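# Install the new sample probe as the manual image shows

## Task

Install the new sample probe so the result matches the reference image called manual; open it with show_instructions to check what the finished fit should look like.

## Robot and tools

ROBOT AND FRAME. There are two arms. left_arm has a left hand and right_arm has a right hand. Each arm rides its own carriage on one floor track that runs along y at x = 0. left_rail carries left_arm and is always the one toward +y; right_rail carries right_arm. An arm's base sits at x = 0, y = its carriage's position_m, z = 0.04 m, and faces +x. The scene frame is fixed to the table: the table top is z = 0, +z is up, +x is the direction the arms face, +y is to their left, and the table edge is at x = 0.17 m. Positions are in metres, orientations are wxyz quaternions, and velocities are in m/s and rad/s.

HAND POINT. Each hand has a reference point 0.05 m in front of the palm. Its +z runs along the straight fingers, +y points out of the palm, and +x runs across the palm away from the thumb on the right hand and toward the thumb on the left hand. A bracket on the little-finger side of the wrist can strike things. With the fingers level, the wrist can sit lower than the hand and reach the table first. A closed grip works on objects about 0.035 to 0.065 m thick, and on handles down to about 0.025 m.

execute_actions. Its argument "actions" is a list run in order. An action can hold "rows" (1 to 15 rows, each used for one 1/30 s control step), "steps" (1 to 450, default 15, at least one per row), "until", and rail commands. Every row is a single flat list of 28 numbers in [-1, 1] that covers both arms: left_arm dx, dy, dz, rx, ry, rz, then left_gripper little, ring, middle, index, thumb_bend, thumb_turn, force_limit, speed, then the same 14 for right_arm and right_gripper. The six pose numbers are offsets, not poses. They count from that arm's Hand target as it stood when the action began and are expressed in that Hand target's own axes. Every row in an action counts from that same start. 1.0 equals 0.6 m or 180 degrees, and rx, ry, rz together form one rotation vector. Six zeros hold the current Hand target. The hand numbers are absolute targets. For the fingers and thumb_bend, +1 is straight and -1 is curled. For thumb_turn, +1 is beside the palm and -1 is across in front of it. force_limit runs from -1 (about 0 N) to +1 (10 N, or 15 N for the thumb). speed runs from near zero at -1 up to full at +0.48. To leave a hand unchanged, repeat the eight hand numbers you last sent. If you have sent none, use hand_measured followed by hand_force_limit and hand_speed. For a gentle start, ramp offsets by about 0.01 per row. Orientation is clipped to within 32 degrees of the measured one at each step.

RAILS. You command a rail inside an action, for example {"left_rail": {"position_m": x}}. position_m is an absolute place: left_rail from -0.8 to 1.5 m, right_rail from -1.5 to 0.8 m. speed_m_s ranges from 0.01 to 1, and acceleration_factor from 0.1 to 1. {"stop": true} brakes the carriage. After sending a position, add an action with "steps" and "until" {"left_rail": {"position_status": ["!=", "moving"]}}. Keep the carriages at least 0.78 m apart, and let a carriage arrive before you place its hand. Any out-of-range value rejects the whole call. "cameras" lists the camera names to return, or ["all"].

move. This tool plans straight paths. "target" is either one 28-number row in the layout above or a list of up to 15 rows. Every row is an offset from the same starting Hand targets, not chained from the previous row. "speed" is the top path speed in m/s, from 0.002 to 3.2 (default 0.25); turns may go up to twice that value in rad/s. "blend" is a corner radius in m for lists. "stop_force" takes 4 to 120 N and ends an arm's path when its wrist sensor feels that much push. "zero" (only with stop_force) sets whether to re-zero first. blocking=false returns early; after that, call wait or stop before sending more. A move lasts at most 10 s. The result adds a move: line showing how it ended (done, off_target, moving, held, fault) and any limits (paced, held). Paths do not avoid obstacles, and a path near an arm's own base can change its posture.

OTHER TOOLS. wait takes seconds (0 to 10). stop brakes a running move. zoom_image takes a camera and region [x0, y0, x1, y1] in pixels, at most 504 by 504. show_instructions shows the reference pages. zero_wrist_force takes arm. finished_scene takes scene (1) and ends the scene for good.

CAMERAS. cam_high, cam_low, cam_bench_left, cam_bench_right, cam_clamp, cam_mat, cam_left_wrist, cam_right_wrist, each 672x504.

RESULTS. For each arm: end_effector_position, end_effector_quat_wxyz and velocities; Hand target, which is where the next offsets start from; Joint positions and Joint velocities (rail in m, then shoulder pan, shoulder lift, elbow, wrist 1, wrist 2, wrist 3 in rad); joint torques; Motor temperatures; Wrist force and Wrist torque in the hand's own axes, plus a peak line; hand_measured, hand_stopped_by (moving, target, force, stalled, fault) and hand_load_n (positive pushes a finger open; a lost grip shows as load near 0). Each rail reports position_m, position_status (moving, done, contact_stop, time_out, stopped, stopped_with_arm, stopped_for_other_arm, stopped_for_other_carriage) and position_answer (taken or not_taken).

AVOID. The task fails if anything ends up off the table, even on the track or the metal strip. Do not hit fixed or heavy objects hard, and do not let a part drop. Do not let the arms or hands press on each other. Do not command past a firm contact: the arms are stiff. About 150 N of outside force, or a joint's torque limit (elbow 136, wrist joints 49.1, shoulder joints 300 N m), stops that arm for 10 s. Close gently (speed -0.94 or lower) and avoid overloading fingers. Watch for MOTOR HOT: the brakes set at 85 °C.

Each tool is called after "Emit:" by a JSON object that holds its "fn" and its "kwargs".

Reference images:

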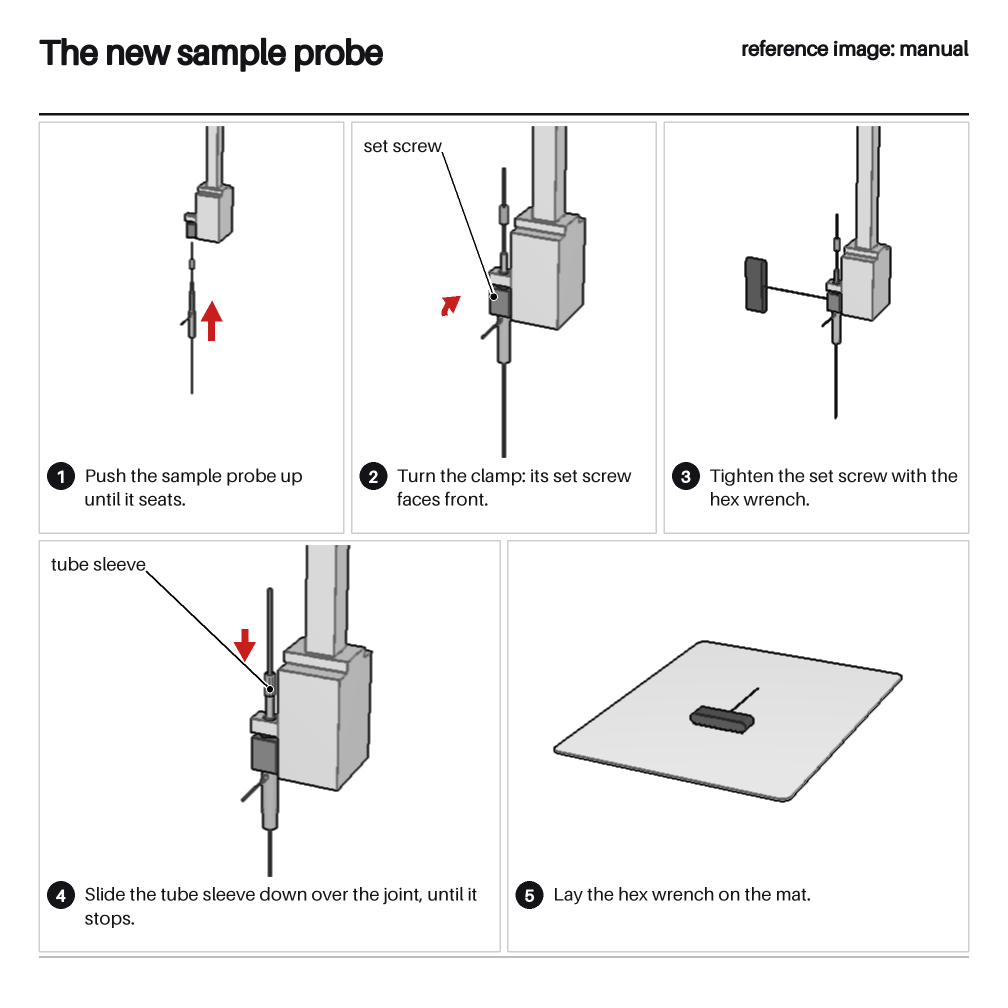

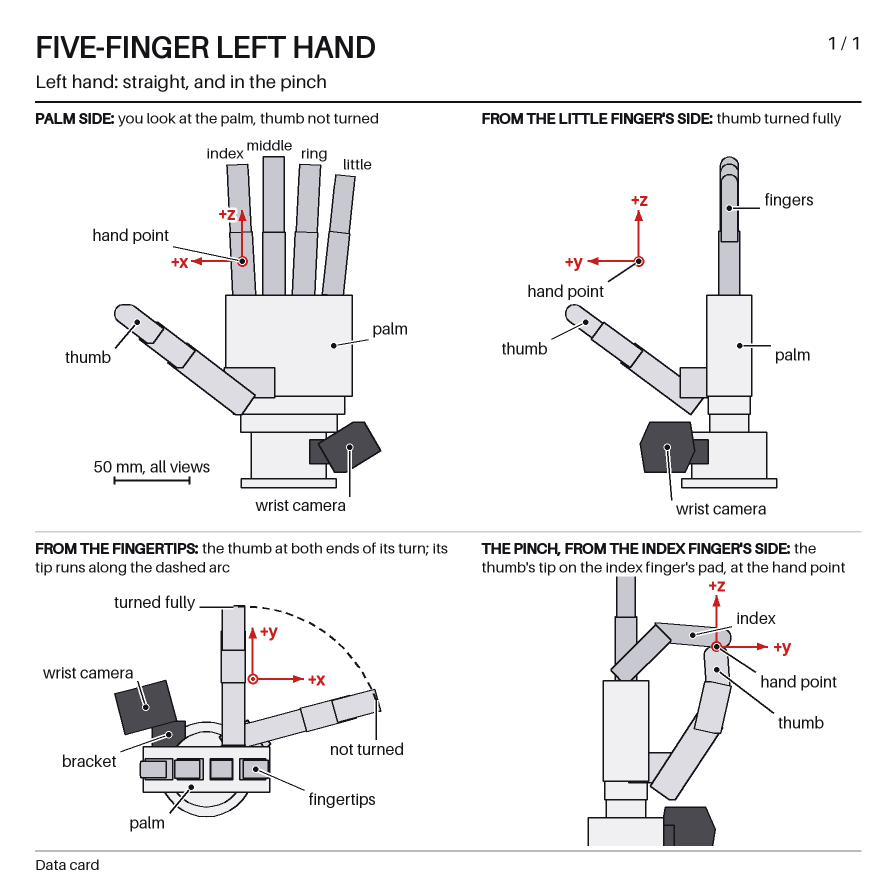

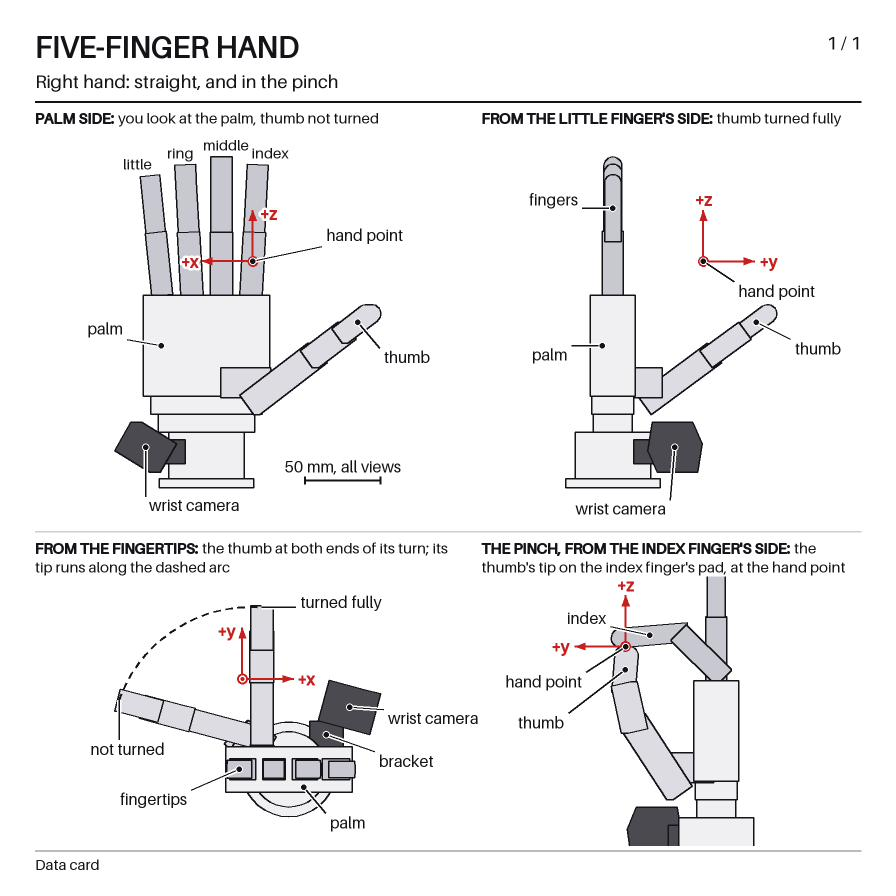

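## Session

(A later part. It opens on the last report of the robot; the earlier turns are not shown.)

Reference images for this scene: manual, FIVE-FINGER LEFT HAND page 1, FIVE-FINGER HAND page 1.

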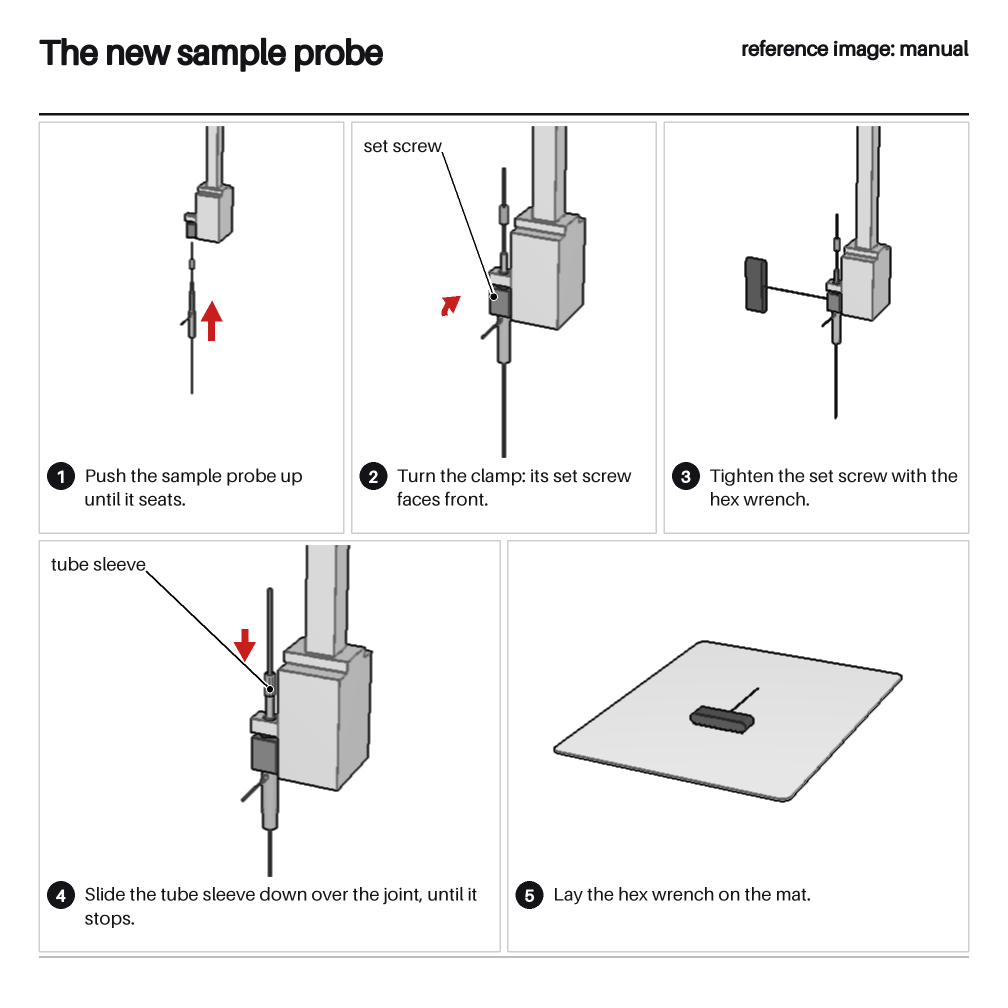

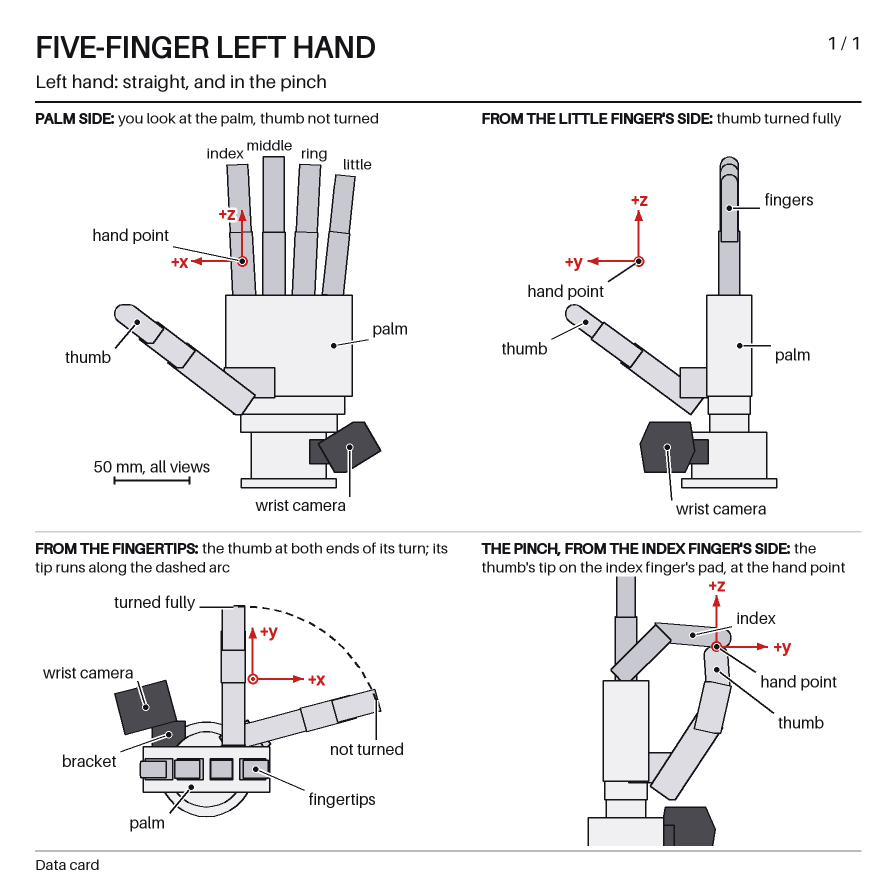

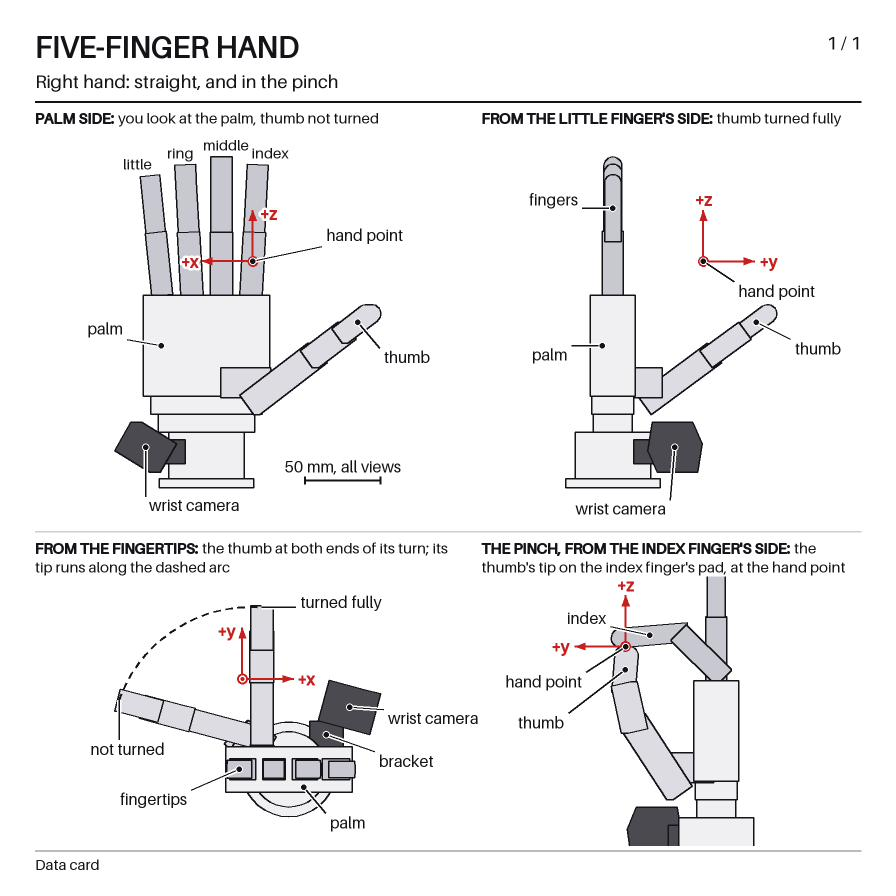

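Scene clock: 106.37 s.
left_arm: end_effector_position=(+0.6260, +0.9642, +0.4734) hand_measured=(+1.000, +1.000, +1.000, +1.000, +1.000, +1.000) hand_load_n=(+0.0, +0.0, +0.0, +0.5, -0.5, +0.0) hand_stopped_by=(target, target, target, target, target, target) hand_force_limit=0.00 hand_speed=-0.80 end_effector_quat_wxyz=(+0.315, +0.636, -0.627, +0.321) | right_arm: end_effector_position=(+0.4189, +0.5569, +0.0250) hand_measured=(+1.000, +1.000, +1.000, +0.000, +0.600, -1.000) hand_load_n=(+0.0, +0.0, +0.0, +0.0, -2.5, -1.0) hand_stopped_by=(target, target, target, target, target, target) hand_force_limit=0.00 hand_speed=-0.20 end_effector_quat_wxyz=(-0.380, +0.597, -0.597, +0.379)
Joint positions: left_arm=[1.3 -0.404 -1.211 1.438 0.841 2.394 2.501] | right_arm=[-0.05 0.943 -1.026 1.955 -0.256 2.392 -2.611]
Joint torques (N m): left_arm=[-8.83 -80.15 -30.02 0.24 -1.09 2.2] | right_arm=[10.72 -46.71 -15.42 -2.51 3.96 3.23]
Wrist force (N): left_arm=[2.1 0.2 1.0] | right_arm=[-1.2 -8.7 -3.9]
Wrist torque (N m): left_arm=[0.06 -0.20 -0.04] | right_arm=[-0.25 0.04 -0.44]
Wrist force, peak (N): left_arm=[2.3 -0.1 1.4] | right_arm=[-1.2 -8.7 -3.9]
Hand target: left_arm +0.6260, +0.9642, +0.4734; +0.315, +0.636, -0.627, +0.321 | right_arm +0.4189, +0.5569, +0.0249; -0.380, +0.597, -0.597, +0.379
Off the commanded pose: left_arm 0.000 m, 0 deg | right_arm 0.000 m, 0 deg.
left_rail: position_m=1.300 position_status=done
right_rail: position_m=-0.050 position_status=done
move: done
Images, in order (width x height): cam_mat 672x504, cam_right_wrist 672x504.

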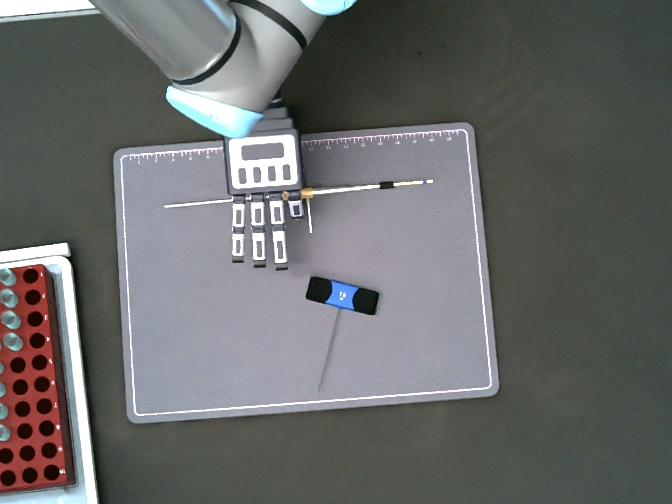

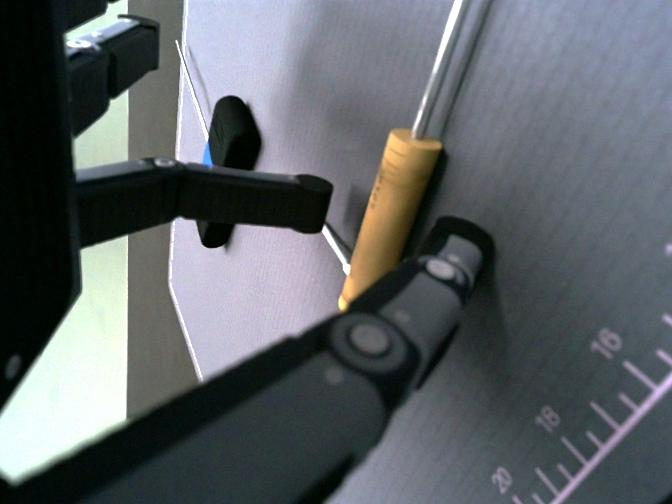

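Emit:
{"fn": "move", "kwargs": {"target": [[0,0,0,0,0,0,1,1,1,1,1,1,0,-0.8, 0,-0.0075,-0.0035,0,0,0,1,1,1,0.0,0.6,-1,0,-0.2],[0,0,0,0,0,0,1,1,1,1,1,1,0,-0.8, 0,-0.0075,-0.0035,0,0,0,1,1,1,0.0,0.35,-1,0,-0.4]], "speed": 0.06, "cameras": ["cam_right_wrist"]}}

Emit:
{"fn": "zoom_image", "kwargs": {"camera": "cam_right_wrist", "region": [250, 120, 500, 330]}}

Scene clock: 107.90 s.
left_arm: end_effector_position=(+0.6260, +0.9642, +0.4734) hand_measured=(+1.000, +1.000, +1.000, +1.000, +1.000, +1.000) hand_load_n=(+0.0, +0.0, +0.0, +0.0, -0.5, +0.0) hand_stopped_by=(target, target, target, target, target, target) hand_force_limit=0.00 hand_speed=-0.80 end_effector_quat_wxyz=(+0.315, +0.636, -0.627, +0.321) | right_arm: end_effector_position=(+0.4189, +0.5569, +0.0298) hand_measured=(+1.000, +1.000, +1.000, +0.000, +0.350, -1.000) hand_load_n=(+0.0, +0.0, +0.0, +0.0, +0.5, +0.0) hand_stopped_by=(target, target, target, target, target, target) hand_force_limit=0.00 hand_speed=-0.40 end_effector_quat_wxyz=(-0.380, +0.597, -0.597, +0.379)
Joint positions: left_arm=[1.3 -0.404 -1.211 1.438 0.841 2.394 2.501] | right_arm=[-0.05 0.943 -1.032 1.954 -0.248 2.392 -2.611]
Joint torques (N m): left_arm=[-10.47 -79.18 -29.43 0.28 -1.19 1.93] | right_arm=[-0.36 -72.6 -31.06 4.59 0.76 0.06]
Wrist force (N): left_arm=[1.8 0.0 1.3] | right_arm=[-1.2 -1.4 2.5]
Wrist torque (N m): left_arm=[0.02 -0.16 -0.05] | right_arm=[0.05 -0.04 -0.35]
Wrist force, peak (N): left_arm=[2.5 0.0 1.4] | right_arm=[-1.4 -10.7 -5.3]
Hand target: left_arm +0.6260, +0.9642, +0.4734; +0.315, +0.636, -0.627, +0.321 | right_arm +0.4189, +0.5568, +0.0298; -0.380, +0.597, -0.597, +0.379
Off the commanded pose: left_arm 0.000 m, 0 deg | right_arm 0.000 m, 0 deg.
left_rail: position_m=1.300 position_status=done
right_rail: position_m=-0.050 position_status=done
move: done
Images, in order (width x height): cam_right_wrist 672x504.

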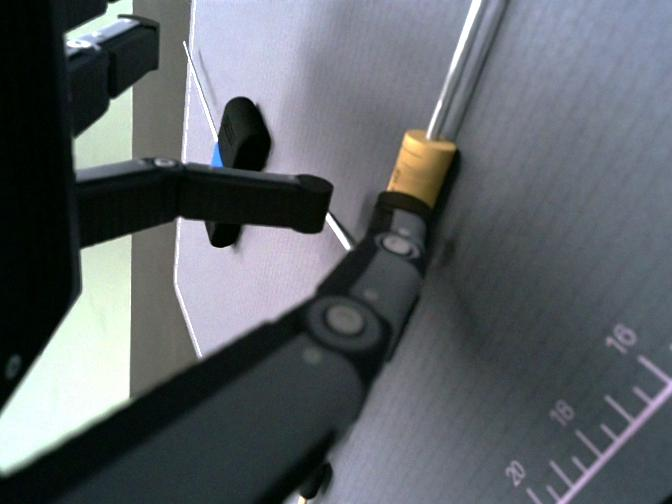

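Scaled by 2.016 from the camera's 672x504 image, which has a finer 960x720 frame.

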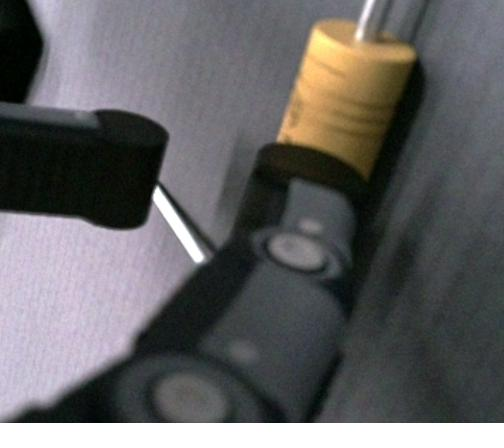

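Emit:
{"fn": "move", "kwargs": {"target": [[0,0,0,0,0,0,1,1,1,1,1,1,0,-0.8, 0,0.0036,-0.008,0,0,0,1,1,1,-0.05,0.3,-1,0,-0.4],[0,0,0,0,0,0,1,1,1,1,1,1,0,-0.8, 0,0.0171,-0.0017,0,0,0,1,1,1,-0.05,0.3,-1,0,-0.4]], "speed": 0.05, "cameras": ["cam_right_wrist"]}}

Emit:
{"fn": "zoom_image", "kwargs": {"camera": "cam_right_wrist", "region": [250, 120, 500, 330]}}

Scene clock: 109.70 s.
left_arm: end_effector_position=(+0.6260, +0.9642, +0.4734) hand_measured=(+1.000, +1.000, +1.000, +1.000, +1.000, +1.000) hand_load_n=(+0.0, +0.0, +0.0, +0.0, +0.0, +0.0) hand_stopped_by=(target, target, target, target, target, target) hand_force_limit=0.00 hand_speed=-0.80 end_effector_quat_wxyz=(+0.315, +0.636, -0.627, +0.321) | right_arm: end_effector_position=(+0.4136, +0.5569, +0.0210) hand_measured=(+1.000, +1.000, +1.000, -0.050, +0.300, -1.000) hand_load_n=(+0.0, +0.0, +0.0, +0.0, +0.0, +0.0) hand_stopped_by=(target, target, target, target, target, target) hand_force_limit=0.00 hand_speed=-0.40 end_effector_quat_wxyz=(-0.380, +0.597, -0.597, +0.379)
Joint positions: left_arm=[1.3 -0.404 -1.211 1.438 0.841 2.394 2.501] | right_arm=[-0.05 0.95 -1.021 1.959 -0.259 2.398 -2.604]
Joint torques (N m): left_arm=[-12.02 -79.88 -29.24 0.2 -1.04 2.08] | right_arm=[12.62 -50.23 -18.08 -2.16 4.79 2.15]
Wrist force (N): left_arm=[2.0 0.3 1.0] | right_arm=[-0.8 -1.5 2.8]
Wrist torque (N m): left_arm=[0.08 -0.20 -0.06] | right_arm=[0.00 -0.11 -0.34]
Wrist force, peak (N): left_arm=[2.4 0.1 1.4] | right_arm=[-1.3 -1.5 3.0]
Hand target: left_arm +0.6260, +0.9642, +0.4734; +0.315, +0.636, -0.627, +0.321 | right_arm +0.4136, +0.5569, +0.0210; -0.380, +0.597, -0.597, +0.379
Off the commanded pose: left_arm 0.000 m, 0 deg | right_arm 0.000 m, 0 deg.
left_rail: position_m=1.300 position_status=done
right_rail: position_m=-0.050 position_status=done
move: done
Images, in order (width x height): cam_right_wrist 672x504.

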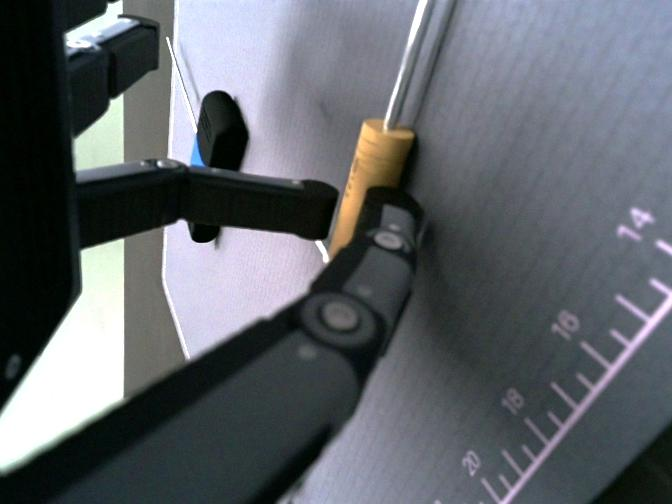

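Scaled by 2.016 from the camera's 672x504 image, which has a finer 960x720 frame.

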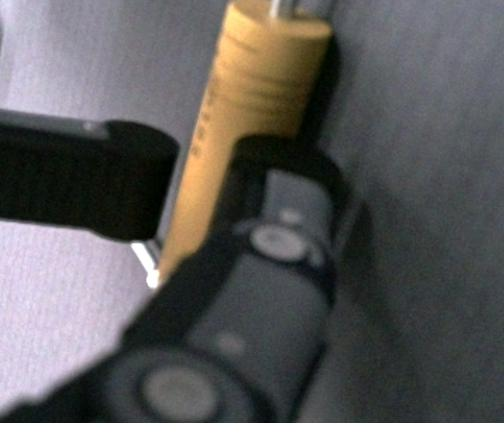

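Emit:
{"fn": "move", "kwargs": {"target": [0,0,0,0,0,0,1,1,1,1,1,1,0,-0.8, 0.0033,0.0045,0.0021,0,0,0,1,1,1,-0.05,0.3,-1,0,-0.4], "speed": 0.03}}

Emit:
{"fn": "execute_actions", "kwargs": {"actions": [{"rows":[[0,0,0,0,0,0,1,1,1,1,1,1,0,-0.8, 0,0,0,0,0,0,1,1,1,-0.14,0.3,-1,-0.5,-0.9]],"steps":40}], "cameras": ["cam_right_wrist","cam_mat"]}}

Emit:
{"fn": "zoom_image", "kwargs": {"camera": "cam_right_wrist", "region": [250, 120, 500, 330]}}

Scene clock: 110.70 s.
left_arm: end_effector_position=(+0.6260, +0.9642, +0.4734) hand_measured=(+1.000, +1.000, +1.000, +1.000, +1.000, +1.000) hand_load_n=(+0.0, +0.0, +0.0, +0.0, +0.0, +0.0) hand_stopped_by=(target, target, target, target, target, target) hand_force_limit=0.00 hand_speed=-0.80 end_effector_quat_wxyz=(+0.315, +0.636, -0.627, +0.321) | right_arm: end_effector_position=(+0.4136, +0.5549, +0.0180) hand_measured=(+1.000, +1.000, +1.000, -0.050, +0.300, -1.000) hand_load_n=(+0.0, +0.0, +0.0, +0.0, +0.0, +0.0) hand_stopped_by=(target, target, target, target, target, target) hand_force_limit=0.00 hand_speed=-0.40 end_effector_quat_wxyz=(-0.380, +0.597, -0.597, +0.379)
Joint positions: left_arm=[1.3 -0.404 -1.211 1.438 0.841 2.394 2.501] | right_arm=[-0.05 0.948 -1.019 1.963 -0.267 2.397 -2.606]
Joint torques (N m): left_arm=[-12.16 -77.99 -28.88 0.12 -1.43 1.62] | right_arm=[-8.8 -51.85 -17.98 -2.55 -2.61 -4.26]
Wrist force (N): left_arm=[2.1 0.1 0.9] | right_arm=[-1.0 -1.3 2.7]
Wrist torque (N m): left_arm=[0.06 -0.20 -0.04] | right_arm=[0.04 -0.08 -0.10]
Wrist force, peak (N): left_arm=[2.4 0.1 1.0] | right_arm=[-1.1 -1.4 3.0]
Hand target: left_arm +0.6260, +0.9642, +0.4734; +0.315, +0.636, -0.627, +0.321 | right_arm +0.4136, +0.5549, +0.0180; -0.380, +0.597, -0.597, +0.379
Off the commanded pose: left_arm 0.000 m, 0 deg | right_arm 0.000 m, 0 deg.
left_rail: position_m=1.300 position_status=done
right_rail: position_m=-0.050 position_status=done
move: done

Scene clock: 112.23 s.
left_arm: end_effector_position=(+0.6260, +0.9642, +0.4734) hand_measured=(+1.000, +1.000, +1.000, +1.000, +1.000, +1.000) hand_load_n=(+0.0, +0.0, +0.5, +0.0, +0.0, +0.0) hand_stopped_by=(target, target, target, target, target, target) hand_force_limit=0.00 hand_speed=-0.80 end_effector_quat_wxyz=(+0.315, +0.636, -0.627, +0.321) | right_arm: end_effector_position=(+0.4136, +0.5549, +0.0180) hand_measured=(+1.000, +1.000, +1.000, -0.140, +0.300, -1.000) hand_load_n=(+0.0, +0.0, +0.0, +0.0, +0.0, +0.0) hand_stopped_by=(target, target, target, target, target, target) hand_force_limit=-0.50 hand_speed=-0.90 end_effector_quat_wxyz=(-0.380, +0.597, -0.597, +0.379)
Joint positions: left_arm=[1.3 -0.404 -1.211 1.438 0.841 2.394 2.501] | right_arm=[-0.05 0.948 -1.019 1.963 -0.267 2.397 -2.606]
Joint torques (N m): left_arm=[-11.32 -75.83 -29.25 0.38 -1.01 1.61] | right_arm=[-9.46 -52.77 -17.88 -2.42 -2.6 -4.04]
Wrist force (N): left_arm=[1.9 0.2 1.1] | right_arm=[-1.0 -1.4 2.5]
Wrist torque (N m): left_arm=[0.06 -0.17 -0.06] | right_arm=[0.04 -0.08 -0.10]
Wrist force, peak (N): left_arm=[2.4 0.0 1.4] | right_arm=[-1.2 -1.6 2.9]
Hand target: left_arm +0.6260, +0.9642, +0.4734; +0.315, +0.636, -0.627, +0.321 | right_arm +0.4136, +0.5549, +0.0180; -0.380, +0.597, -0.597, +0.379
Off the commanded pose: left_arm 0.000 m, 0 deg | right_arm 0.000 m, 0 deg.
left_rail: position_m=1.300 position_status=done
right_rail: position_m=-0.050 position_status=done
Images, in order (width x height): cam_mat 672x504, cam_right_wrist 672x504.

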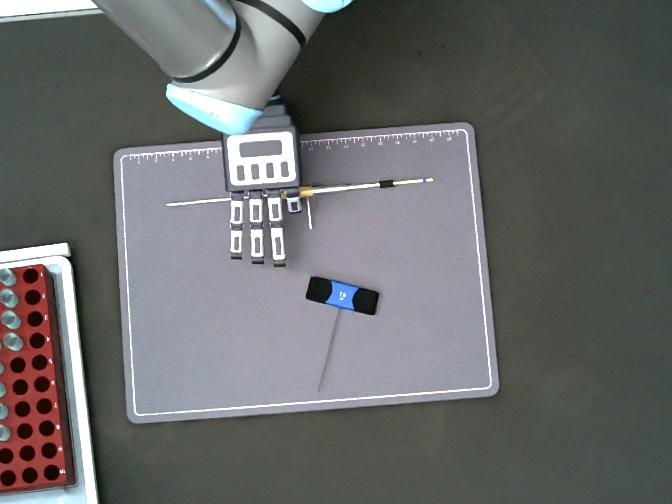

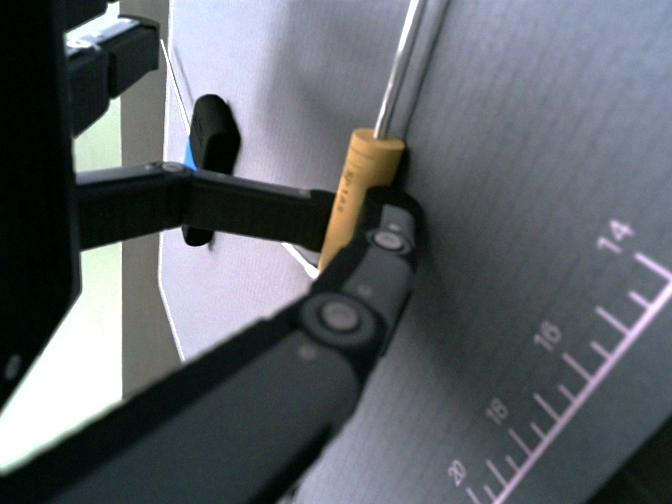

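Scaled by 2.016 from the camera's 672x504 image, which has a finer 960x720 frame.

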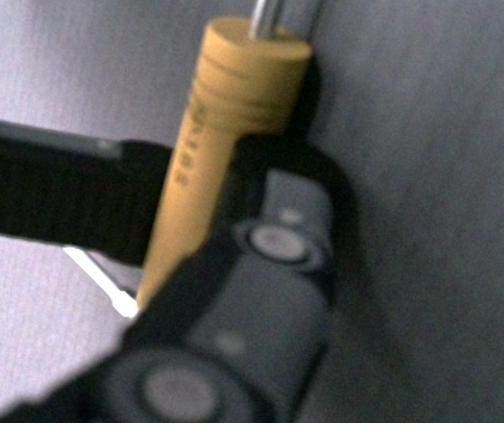

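Emit:
{"fn": "move", "kwargs": {"target": [0,0,0,0,0,0,1,1,1,1,1,1,0,-0.8, 0,0.006,0.0028,0,0,0,1,1,1,-0.14,0.3,-1,-0.5,-0.9], "speed": 0.01, "stop_force": 4}}

Scene clock: 113.80 s.
left_arm: end_effector_position=(+0.6260, +0.9642, +0.4734) hand_measured=(+1.000, +1.000, +1.000, +1.000, +1.000, +1.000) hand_load_n=(+0.0, +0.0, +0.0, +0.0, +0.0, +0.0) hand_stopped_by=(target, target, target, target, target, target) hand_force_limit=0.00 hand_speed=-0.80 end_effector_quat_wxyz=(+0.315, +0.636, -0.627, +0.321) | right_arm: end_effector_position=(+0.4136, +0.5549, +0.0161) hand_measured=(+1.000, +1.000, +1.000, -0.140, +0.300, -1.000) hand_load_n=(+0.0, +0.0, +0.0, +0.0, -1.5, +0.0) hand_stopped_by=(target, target, target, target, target, target) hand_force_limit=-0.50 hand_speed=-0.90 end_effector_quat_wxyz=(-0.380, +0.597, -0.597, +0.379)
Joint positions: left_arm=[1.3 -0.404 -1.211 1.438 0.841 2.394 2.501] | right_arm=[-0.05 0.948 -1.016 1.964 -0.27 2.397 -2.606]
Joint torques (N m): left_arm=[-11.38 -79.01 -29.35 0.32 -0.82 1.35] | right_arm=[-7.62 -70.44 -26.89 4.78 -2.52 -3.72]
Wrist force (N): left_arm=[2.1 0.4 1.2] | right_arm=[-1.2 -4.7 -1.2]
Wrist torque (N m): left_arm=[0.07 -0.21 -0.05] | right_arm=[-0.08 -0.04 -0.14]
Wrist force, peak (N): left_arm=[2.6 0.3 1.0] | right_arm=[-1.5 -8.0 -4.7]
Hand target: left_arm +0.6260, +0.9642, +0.4734; +0.315, +0.636, -0.627, +0.321 | right_arm +0.4136, +0.5549, +0.0161; -0.380, +0.597, -0.597, +0.379 (not the last commanded pose)
Off the commanded pose: left_arm 0.000 m, 0 deg | right_arm 0.002 m, 0 deg.
left_rail: position_m=1.300 position_status=done
right_rail: position_m=-0.050 position_status=done
move: contact (right_arm)

Emit:
{"fn": "move", "kwargs": {"target": [0,0,0,0,0,0,1,1,1,1,1,1,0,-0.8, 0,-0.0015,-0.0007,0,0,0,1,1,1,-0.14,0.3,-1,-0.5,-0.9], "speed": 0.01}}

Emit:
{"fn": "execute_actions", "kwargs": {"actions": [{"rows":[[0,0,0,0,0,0,1,1,1,1,1,1,0,-0.8, 0,0,0,0,0,0,1,1,1,-0.5,0.3,-1,-0.3,-0.94]],"steps":120}], "cameras": ["cam_right_wrist","cam_mat"]}}

Emit:
{"fn": "zoom_image", "kwargs": {"camera": "cam_right_wrist", "region": [250, 120, 500, 330]}}

Scene clock: 114.73 s.
left_arm: end_effector_position=(+0.6260, +0.9642, +0.4734) hand_measured=(+1.000, +1.000, +1.000, +1.000, +1.000, +1.000) hand_load_n=(+0.0, +0.0, +0.0, +0.5, +0.0, +0.0) hand_stopped_by=(target, target, target, target, target, target) hand_force_limit=0.00 hand_speed=-0.80 end_effector_quat_wxyz=(+0.315, +0.636, -0.627, +0.321) | right_arm: end_effector_position=(+0.4136, +0.5549, +0.0171) hand_measured=(+1.000, +1.000, +1.000, -0.140, +0.300, -1.000) hand_load_n=(+0.0, -0.5, +0.0, +0.0, +0.0, +0.0) hand_stopped_by=(target, target, target, target, target, target) hand_force_limit=-0.50 hand_speed=-0.90 end_effector_quat_wxyz=(-0.380, +0.597, -0.597, +0.379)
Joint positions: left_arm=[1.3 -0.404 -1.211 1.438 0.841 2.394 2.501] | right_arm=[-0.05 0.948 -1.018 1.963 -0.269 2.397 -2.606]
Joint torques (N m): left_arm=[-10.16 -78.91 -29.25 0.53 -0.74 1.01] | right_arm=[-10.6 -73.62 -31.98 4.81 -2.67 -3.87]
Wrist force (N): left_arm=[1.6 -0.2 1.0] | right_arm=[-1.1 -1.5 2.8]
Wrist torque (N m): left_arm=[0.00 -0.14 -0.06] | right_arm=[0.00 -0.06 -0.11]
Wrist force, peak (N): left_arm=[2.4 0.1 1.3] | right_arm=[-1.2 -5.0 -1.0]
Hand target: left_arm +0.6260, +0.9642, +0.4734; +0.315, +0.636, -0.627, +0.321 | right_arm +0.4136, +0.5549, +0.0171; -0.380, +0.597, -0.597, +0.379
Off the commanded pose: left_arm 0.000 m, 0 deg | right_arm 0.000 m, 0 deg.
left_rail: position_m=1.300 position_status=done
right_rail: position_m=-0.050 position_status=done
move: done

Scene clock: 118.93 s.
left_arm: end_effector_position=(+0.6260, +0.9642, +0.4734) hand_measured=(+1.000, +1.000, +1.000, +1.000, +1.000, +1.000) hand_load_n=(+0.0, +0.0, +0.0, +0.0, +0.0, +0.0) hand_stopped_by=(target, target, target, target, target, target) hand_force_limit=0.00 hand_speed=-0.80 end_effector_quat_wxyz=(+0.315, +0.636, -0.627, +0.321) | right_arm: end_effector_position=(+0.4136, +0.5549, +0.0171) hand_measured=(+1.000, +1.000, +1.000, -0.162, +0.300, -1.000) hand_load_n=(+0.0, +0.0, +0.0, +3.5, +3.0, -1.5) hand_stopped_by=(target, target, target, force, target, target) hand_force_limit=-0.30 hand_speed=-0.94 end_effector_quat_wxyz=(-0.380, +0.597, -0.597, +0.379)
Joint positions: left_arm=[1.3 -0.404 -1.211 1.438 0.841 2.394 2.501] | right_arm=[-0.05 0.948 -1.018 1.963 -0.269 2.397 -2.606]
Joint torques (N m): left_arm=[-11.5 -79.54 -29.56 0.47 -1.1 0.7] | right_arm=[-8.49 -72.38 -30.93 4.87 -2.82 -4.15]
Wrist force (N): left_arm=[1.9 0.1 1.1] | right_arm=[-1.1 -1.3 3.0]
Wrist torque (N m): left_arm=[0.05 -0.18 -0.05] | right_arm=[0.03 -0.08 -0.09]
Wrist force, peak (N): left_arm=[2.5 0.0 1.4] | right_arm=[-1.3 -1.6 3.1]
Hand target: left_arm +0.6260, +0.9642, +0.4734; +0.315, +0.636, -0.627, +0.321 | right_arm +0.4136, +0.5549, +0.0171; -0.380, +0.597, -0.597, +0.379
Off the commanded pose: left_arm 0.000 m, 0 deg | right_arm 0.000 m, 0 deg.
left_rail: position_m=1.300 position_status=done
right_rail: position_m=-0.050 position_status=done
Images, in order (width x height): cam_mat 672x504, cam_right_wrist 672x504.

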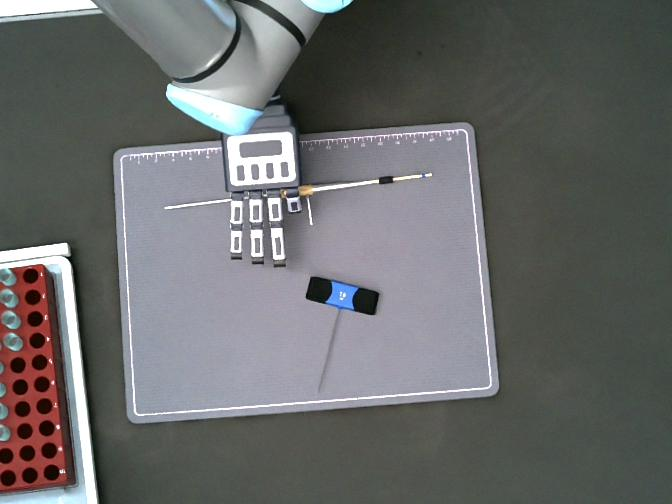

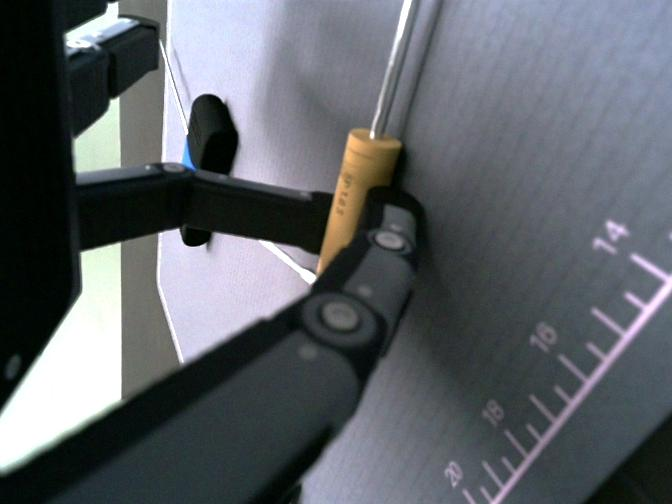

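Scaled by 2.016 from the camera's 672x504 image, which has a finer 960x720 frame.

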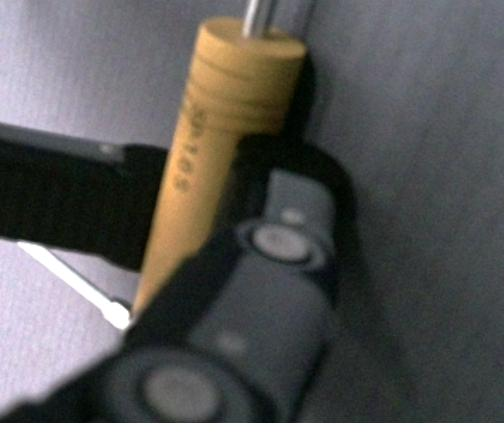

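Emit:
{"fn": "move", "kwargs": {"target": [0,0,0,0,0,0,1,1,1,1,1,1,0,-0.8, 0,-0.0453,-0.0211,0,0,0,1,1,1,-0.5,0.3,-1,-0.3,-0.94], "speed": 0.04, "cameras": ["cam_right_wrist","cam_mat"]}}

Emit:
{"fn": "zoom_image", "kwargs": {"camera": "cam_right_wrist", "region": [250, 100, 500, 330]}}

Scene clock: 120.23 s.
left_arm: end_effector_position=(+0.6260, +0.9642, +0.4734) hand_measured=(+1.000, +1.000, +1.000, +1.000, +1.000, +1.000) hand_load_n=(+0.0, +0.0, +0.0, +0.0, +0.0, +0.0) hand_stopped_by=(target, target, target, target, target, target) hand_force_limit=0.00 hand_speed=-0.80 end_effector_quat_wxyz=(+0.315, +0.636, -0.627, +0.321) | right_arm: end_effector_position=(+0.4137, +0.5548, +0.0470) hand_measured=(+1.000, +1.000, +1.000, -0.162, +0.300, -1.000) hand_load_n=(+0.0, +0.0, +0.0, +3.0, +2.5, -0.5) hand_stopped_by=(target, target, target, force, target, target) hand_force_limit=-0.30 hand_speed=-0.94 end_effector_quat_wxyz=(-0.380, +0.597, -0.597, +0.379)
Joint positions: left_arm=[1.3 -0.404 -1.211 1.438 0.841 2.394 2.501] | right_arm=[-0.05 0.948 -1.06 1.957 -0.22 2.396 -2.607]
Joint torques (N m): left_arm=[-10.67 -78.58 -28.94 0.44 -0.61 0.52] | right_arm=[-9.21 -72.93 -33.86 4.85 -2.66 -2.16]
Wrist force (N): left_arm=[1.9 -0.1 1.2] | right_arm=[-1.2 -1.5 2.9]
Wrist torque (N m): left_arm=[0.00 -0.17 -0.04] | right_arm=[-0.03 -0.06 -0.09]
Wrist force, peak (N): left_arm=[2.2 0.0 1.6] | right_arm=[-1.5 -1.0 3.2]
Hand target: left_arm +0.6260, +0.9642, +0.4734; +0.315, +0.636, -0.627, +0.321 | right_arm +0.4137, +0.5548, +0.0471; -0.380, +0.597, -0.597, +0.379
Off the commanded pose: left_arm 0.000 m, 0 deg | right_arm 0.000 m, 0 deg.
left_rail: position_m=1.300 position_status=done
right_rail: position_m=-0.050 position_status=done
move: done
Images, in order (width x height): cam_mat 672x504, cam_right_wrist 672x504.

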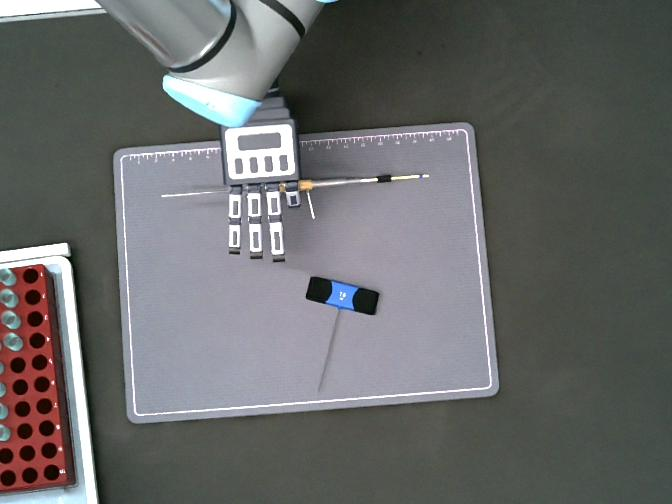

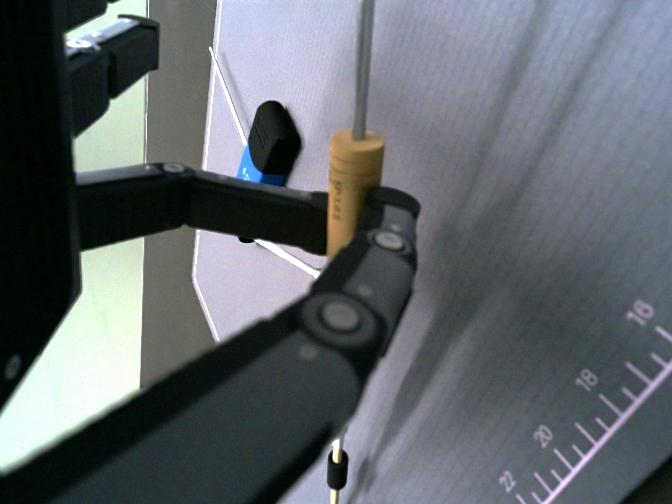

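Scaled by 2.016 from the camera's 672x504 image, which has a finer 960x720 frame.

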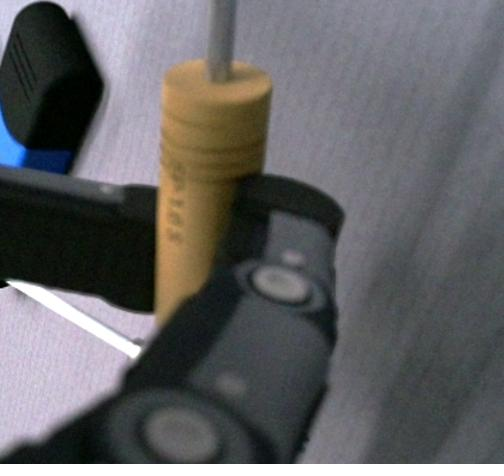

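Emit:
{"fn": "execute_actions", "kwargs": {"actions": [{"rows":[[0,0,0,0,0,0,1,1,1,1,1,1,0,-0.8, 0,0,0,0,0,0,1,1,-0.05,-0.5,0.3,-1,-0.3,-0.6]],"steps":60},{"rows":[[0,0,0,0,0,0,1,1,1,1,1,1,0,-0.8, 0,0,0,0,0,0,1,1,-0.8,-0.5,0.3,-1,-0.3,-0.92]],"steps":150}], "cameras": ["cam_right_wrist","cam_mat"]}}

Emit:
{"fn": "zoom_image", "kwargs": {"camera": "cam_right_wrist", "region": [250, 100, 500, 330]}}

Scene clock: 128.00 s.
left_arm: end_effector_position=(+0.6260, +0.9642, +0.4734) hand_measured=(+1.000, +1.000, +1.000, +1.000, +1.000, +1.000) hand_load_n=(+0.0, +0.0, +0.0, +0.0, +0.0, +0.0) hand_stopped_by=(target, target, target, target, target, target) hand_force_limit=0.00 hand_speed=-0.80 end_effector_quat_wxyz=(+0.315, +0.636, -0.627, +0.321) | right_arm: end_effector_position=(+0.4137, +0.5548, +0.0471) hand_measured=(+1.000, +1.000, -0.146, -0.162, +0.300, -1.000) hand_load_n=(+0.0, +0.0, +3.5, +2.0, +4.5, +1.5) hand_stopped_by=(target, target, force, force, target, target) hand_force_limit=-0.30 hand_speed=-0.92 end_effector_quat_wxyz=(-0.380, +0.597, -0.597, +0.379)
Joint positions: left_arm=[1.3 -0.404 -1.211 1.438 0.841 2.394 2.501] | right_arm=[-0.05 0.948 -1.06 1.957 -0.22 2.396 -2.606]
Joint torques (N m): left_arm=[-10.57 -79.69 -28.61 0.3 -0.86 -0.93] | right_arm=[1.95 -64.97 -23.25 -1.65 2.17 2.04]
Wrist force (N): left_arm=[2.2 -0.2 1.4] | right_arm=[-0.8 -1.2 2.9]
Wrist torque (N m): left_arm=[-0.03 -0.21 -0.03] | right_arm=[0.00 -0.12 -0.06]
Wrist force, peak (N): left_arm=[2.5 0.1 1.3] | right_arm=[-1.2 -1.0 3.4]
Hand target: left_arm +0.6260, +0.9642, +0.4734; +0.315, +0.636, -0.627, +0.321 | right_arm +0.4137, +0.5548, +0.0471; -0.380, +0.597, -0.597, +0.379
Off the commanded pose: left_arm 0.000 m, 0 deg | right_arm 0.000 m, 0 deg.
left_rail: position_m=1.300 position_status=done
right_rail: position_m=-0.050 position_status=done
Images, in order (width x height): cam_mat 672x504, cam_right_wrist 672x504.

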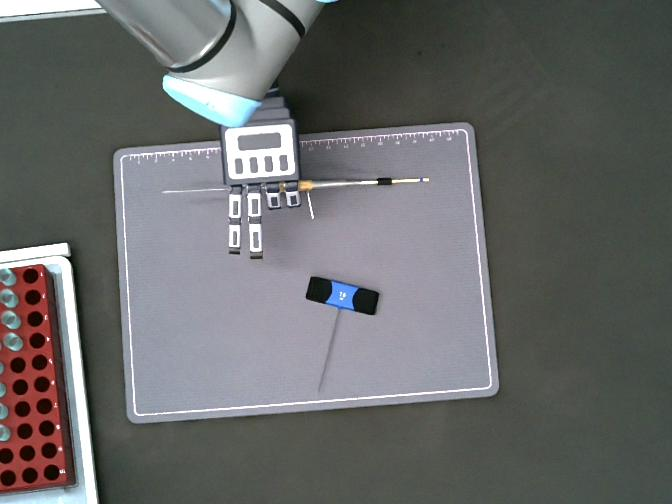

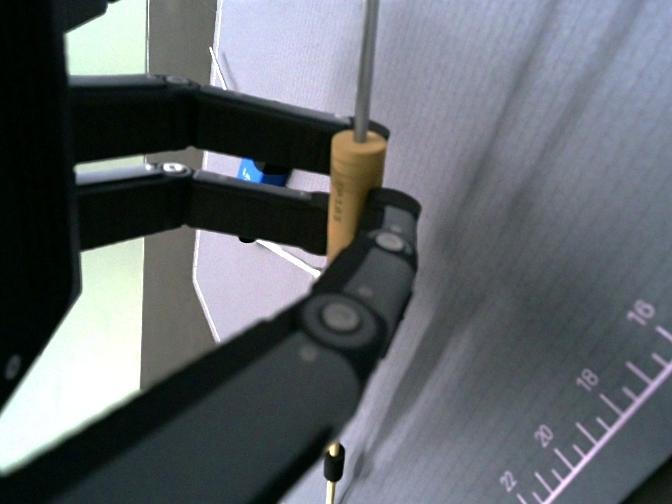

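Scaled by 2.016 from the camera's 672x504 image, which has a finer 960x720 frame.

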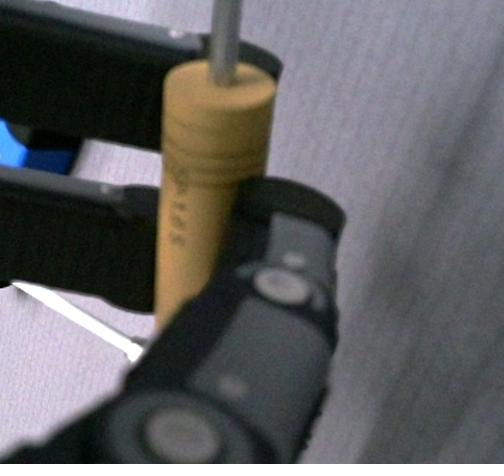

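Emit:
{"fn": "execute_actions", "kwargs": {"actions": [{"rows":[[0,0,0,0,0,0,1,1,1,1,1,1,0,-0.8, 0,0,0,0,0,0,1,1,-0.85,-0.6,0.3,-1,0.1,-0.94]],"steps":60}], "cameras": ["cam_right_wrist"]}}

Scene clock: 130.43 s.
left_arm: end_effector_position=(+0.6260, +0.9642, +0.4734) hand_measured=(+1.000, +1.000, +1.000, +1.000, +1.000, +1.000) hand_load_n=(+0.0, +0.0, +0.0, +0.0, -0.5, +0.0) hand_stopped_by=(target, target, target, target, target, target) hand_force_limit=0.00 hand_speed=-0.80 end_effector_quat_wxyz=(+0.315, +0.636, -0.627, +0.321) | right_arm: end_effector_position=(+0.4137, +0.5548, +0.0471) hand_measured=(+1.000, +1.000, -0.156, -0.176, +0.302, -1.000) hand_load_n=(+0.0, +0.0, +5.0, +6.5, +9.0, +0.0) hand_stopped_by=(target, target, force, force, target, target) hand_force_limit=0.10 hand_speed=-0.94 end_effector_quat_wxyz=(-0.380, +0.597, -0.597, +0.379)
Joint positions: left_arm=[1.3 -0.404 -1.211 1.438 0.841 2.394 2.501] | right_arm=[-0.05 0.948 -1.06 1.957 -0.22 2.396 -2.606]
Joint torques (N m): left_arm=[-9.65 -81.28 -29.34 0.51 -0.8 -0.92] | right_arm=[2.73 -63.22 -23.42 -1.89 3.17 1.92]
Wrist force (N): left_arm=[2.2 0.1 1.2] | right_arm=[-0.8 -1.0 3.2]
Wrist torque (N m): left_arm=[0.03 -0.21 -0.03] | right_arm=[0.01 -0.13 -0.06]
Wrist force, peak (N): left_arm=[2.4 0.0 1.4] | right_arm=[-1.1 -1.1 3.3]
Hand target: left_arm +0.6260, +0.9642, +0.4734; +0.315, +0.636, -0.627, +0.321 | right_arm +0.4137, +0.5548, +0.0471; -0.380, +0.597, -0.597, +0.379
Off the commanded pose: left_arm 0.000 m, 0 deg | right_arm 0.000 m, 0 deg.
left_rail: position_m=1.300 position_status=done
right_rail: position_m=-0.050 position_status=done
Images, in order (width x height): cam_right_wrist 672x504.

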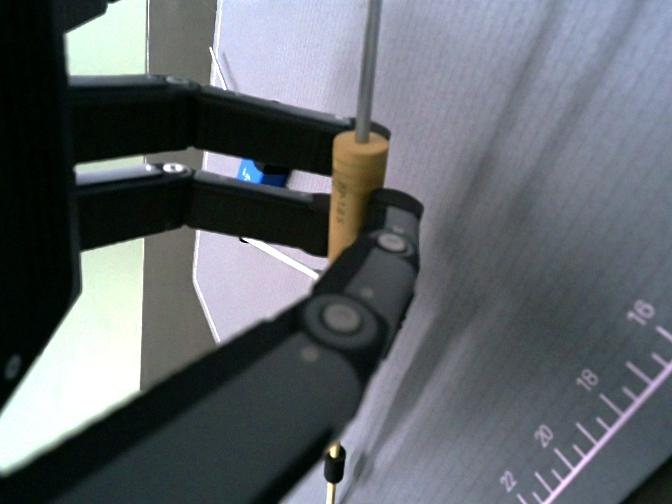

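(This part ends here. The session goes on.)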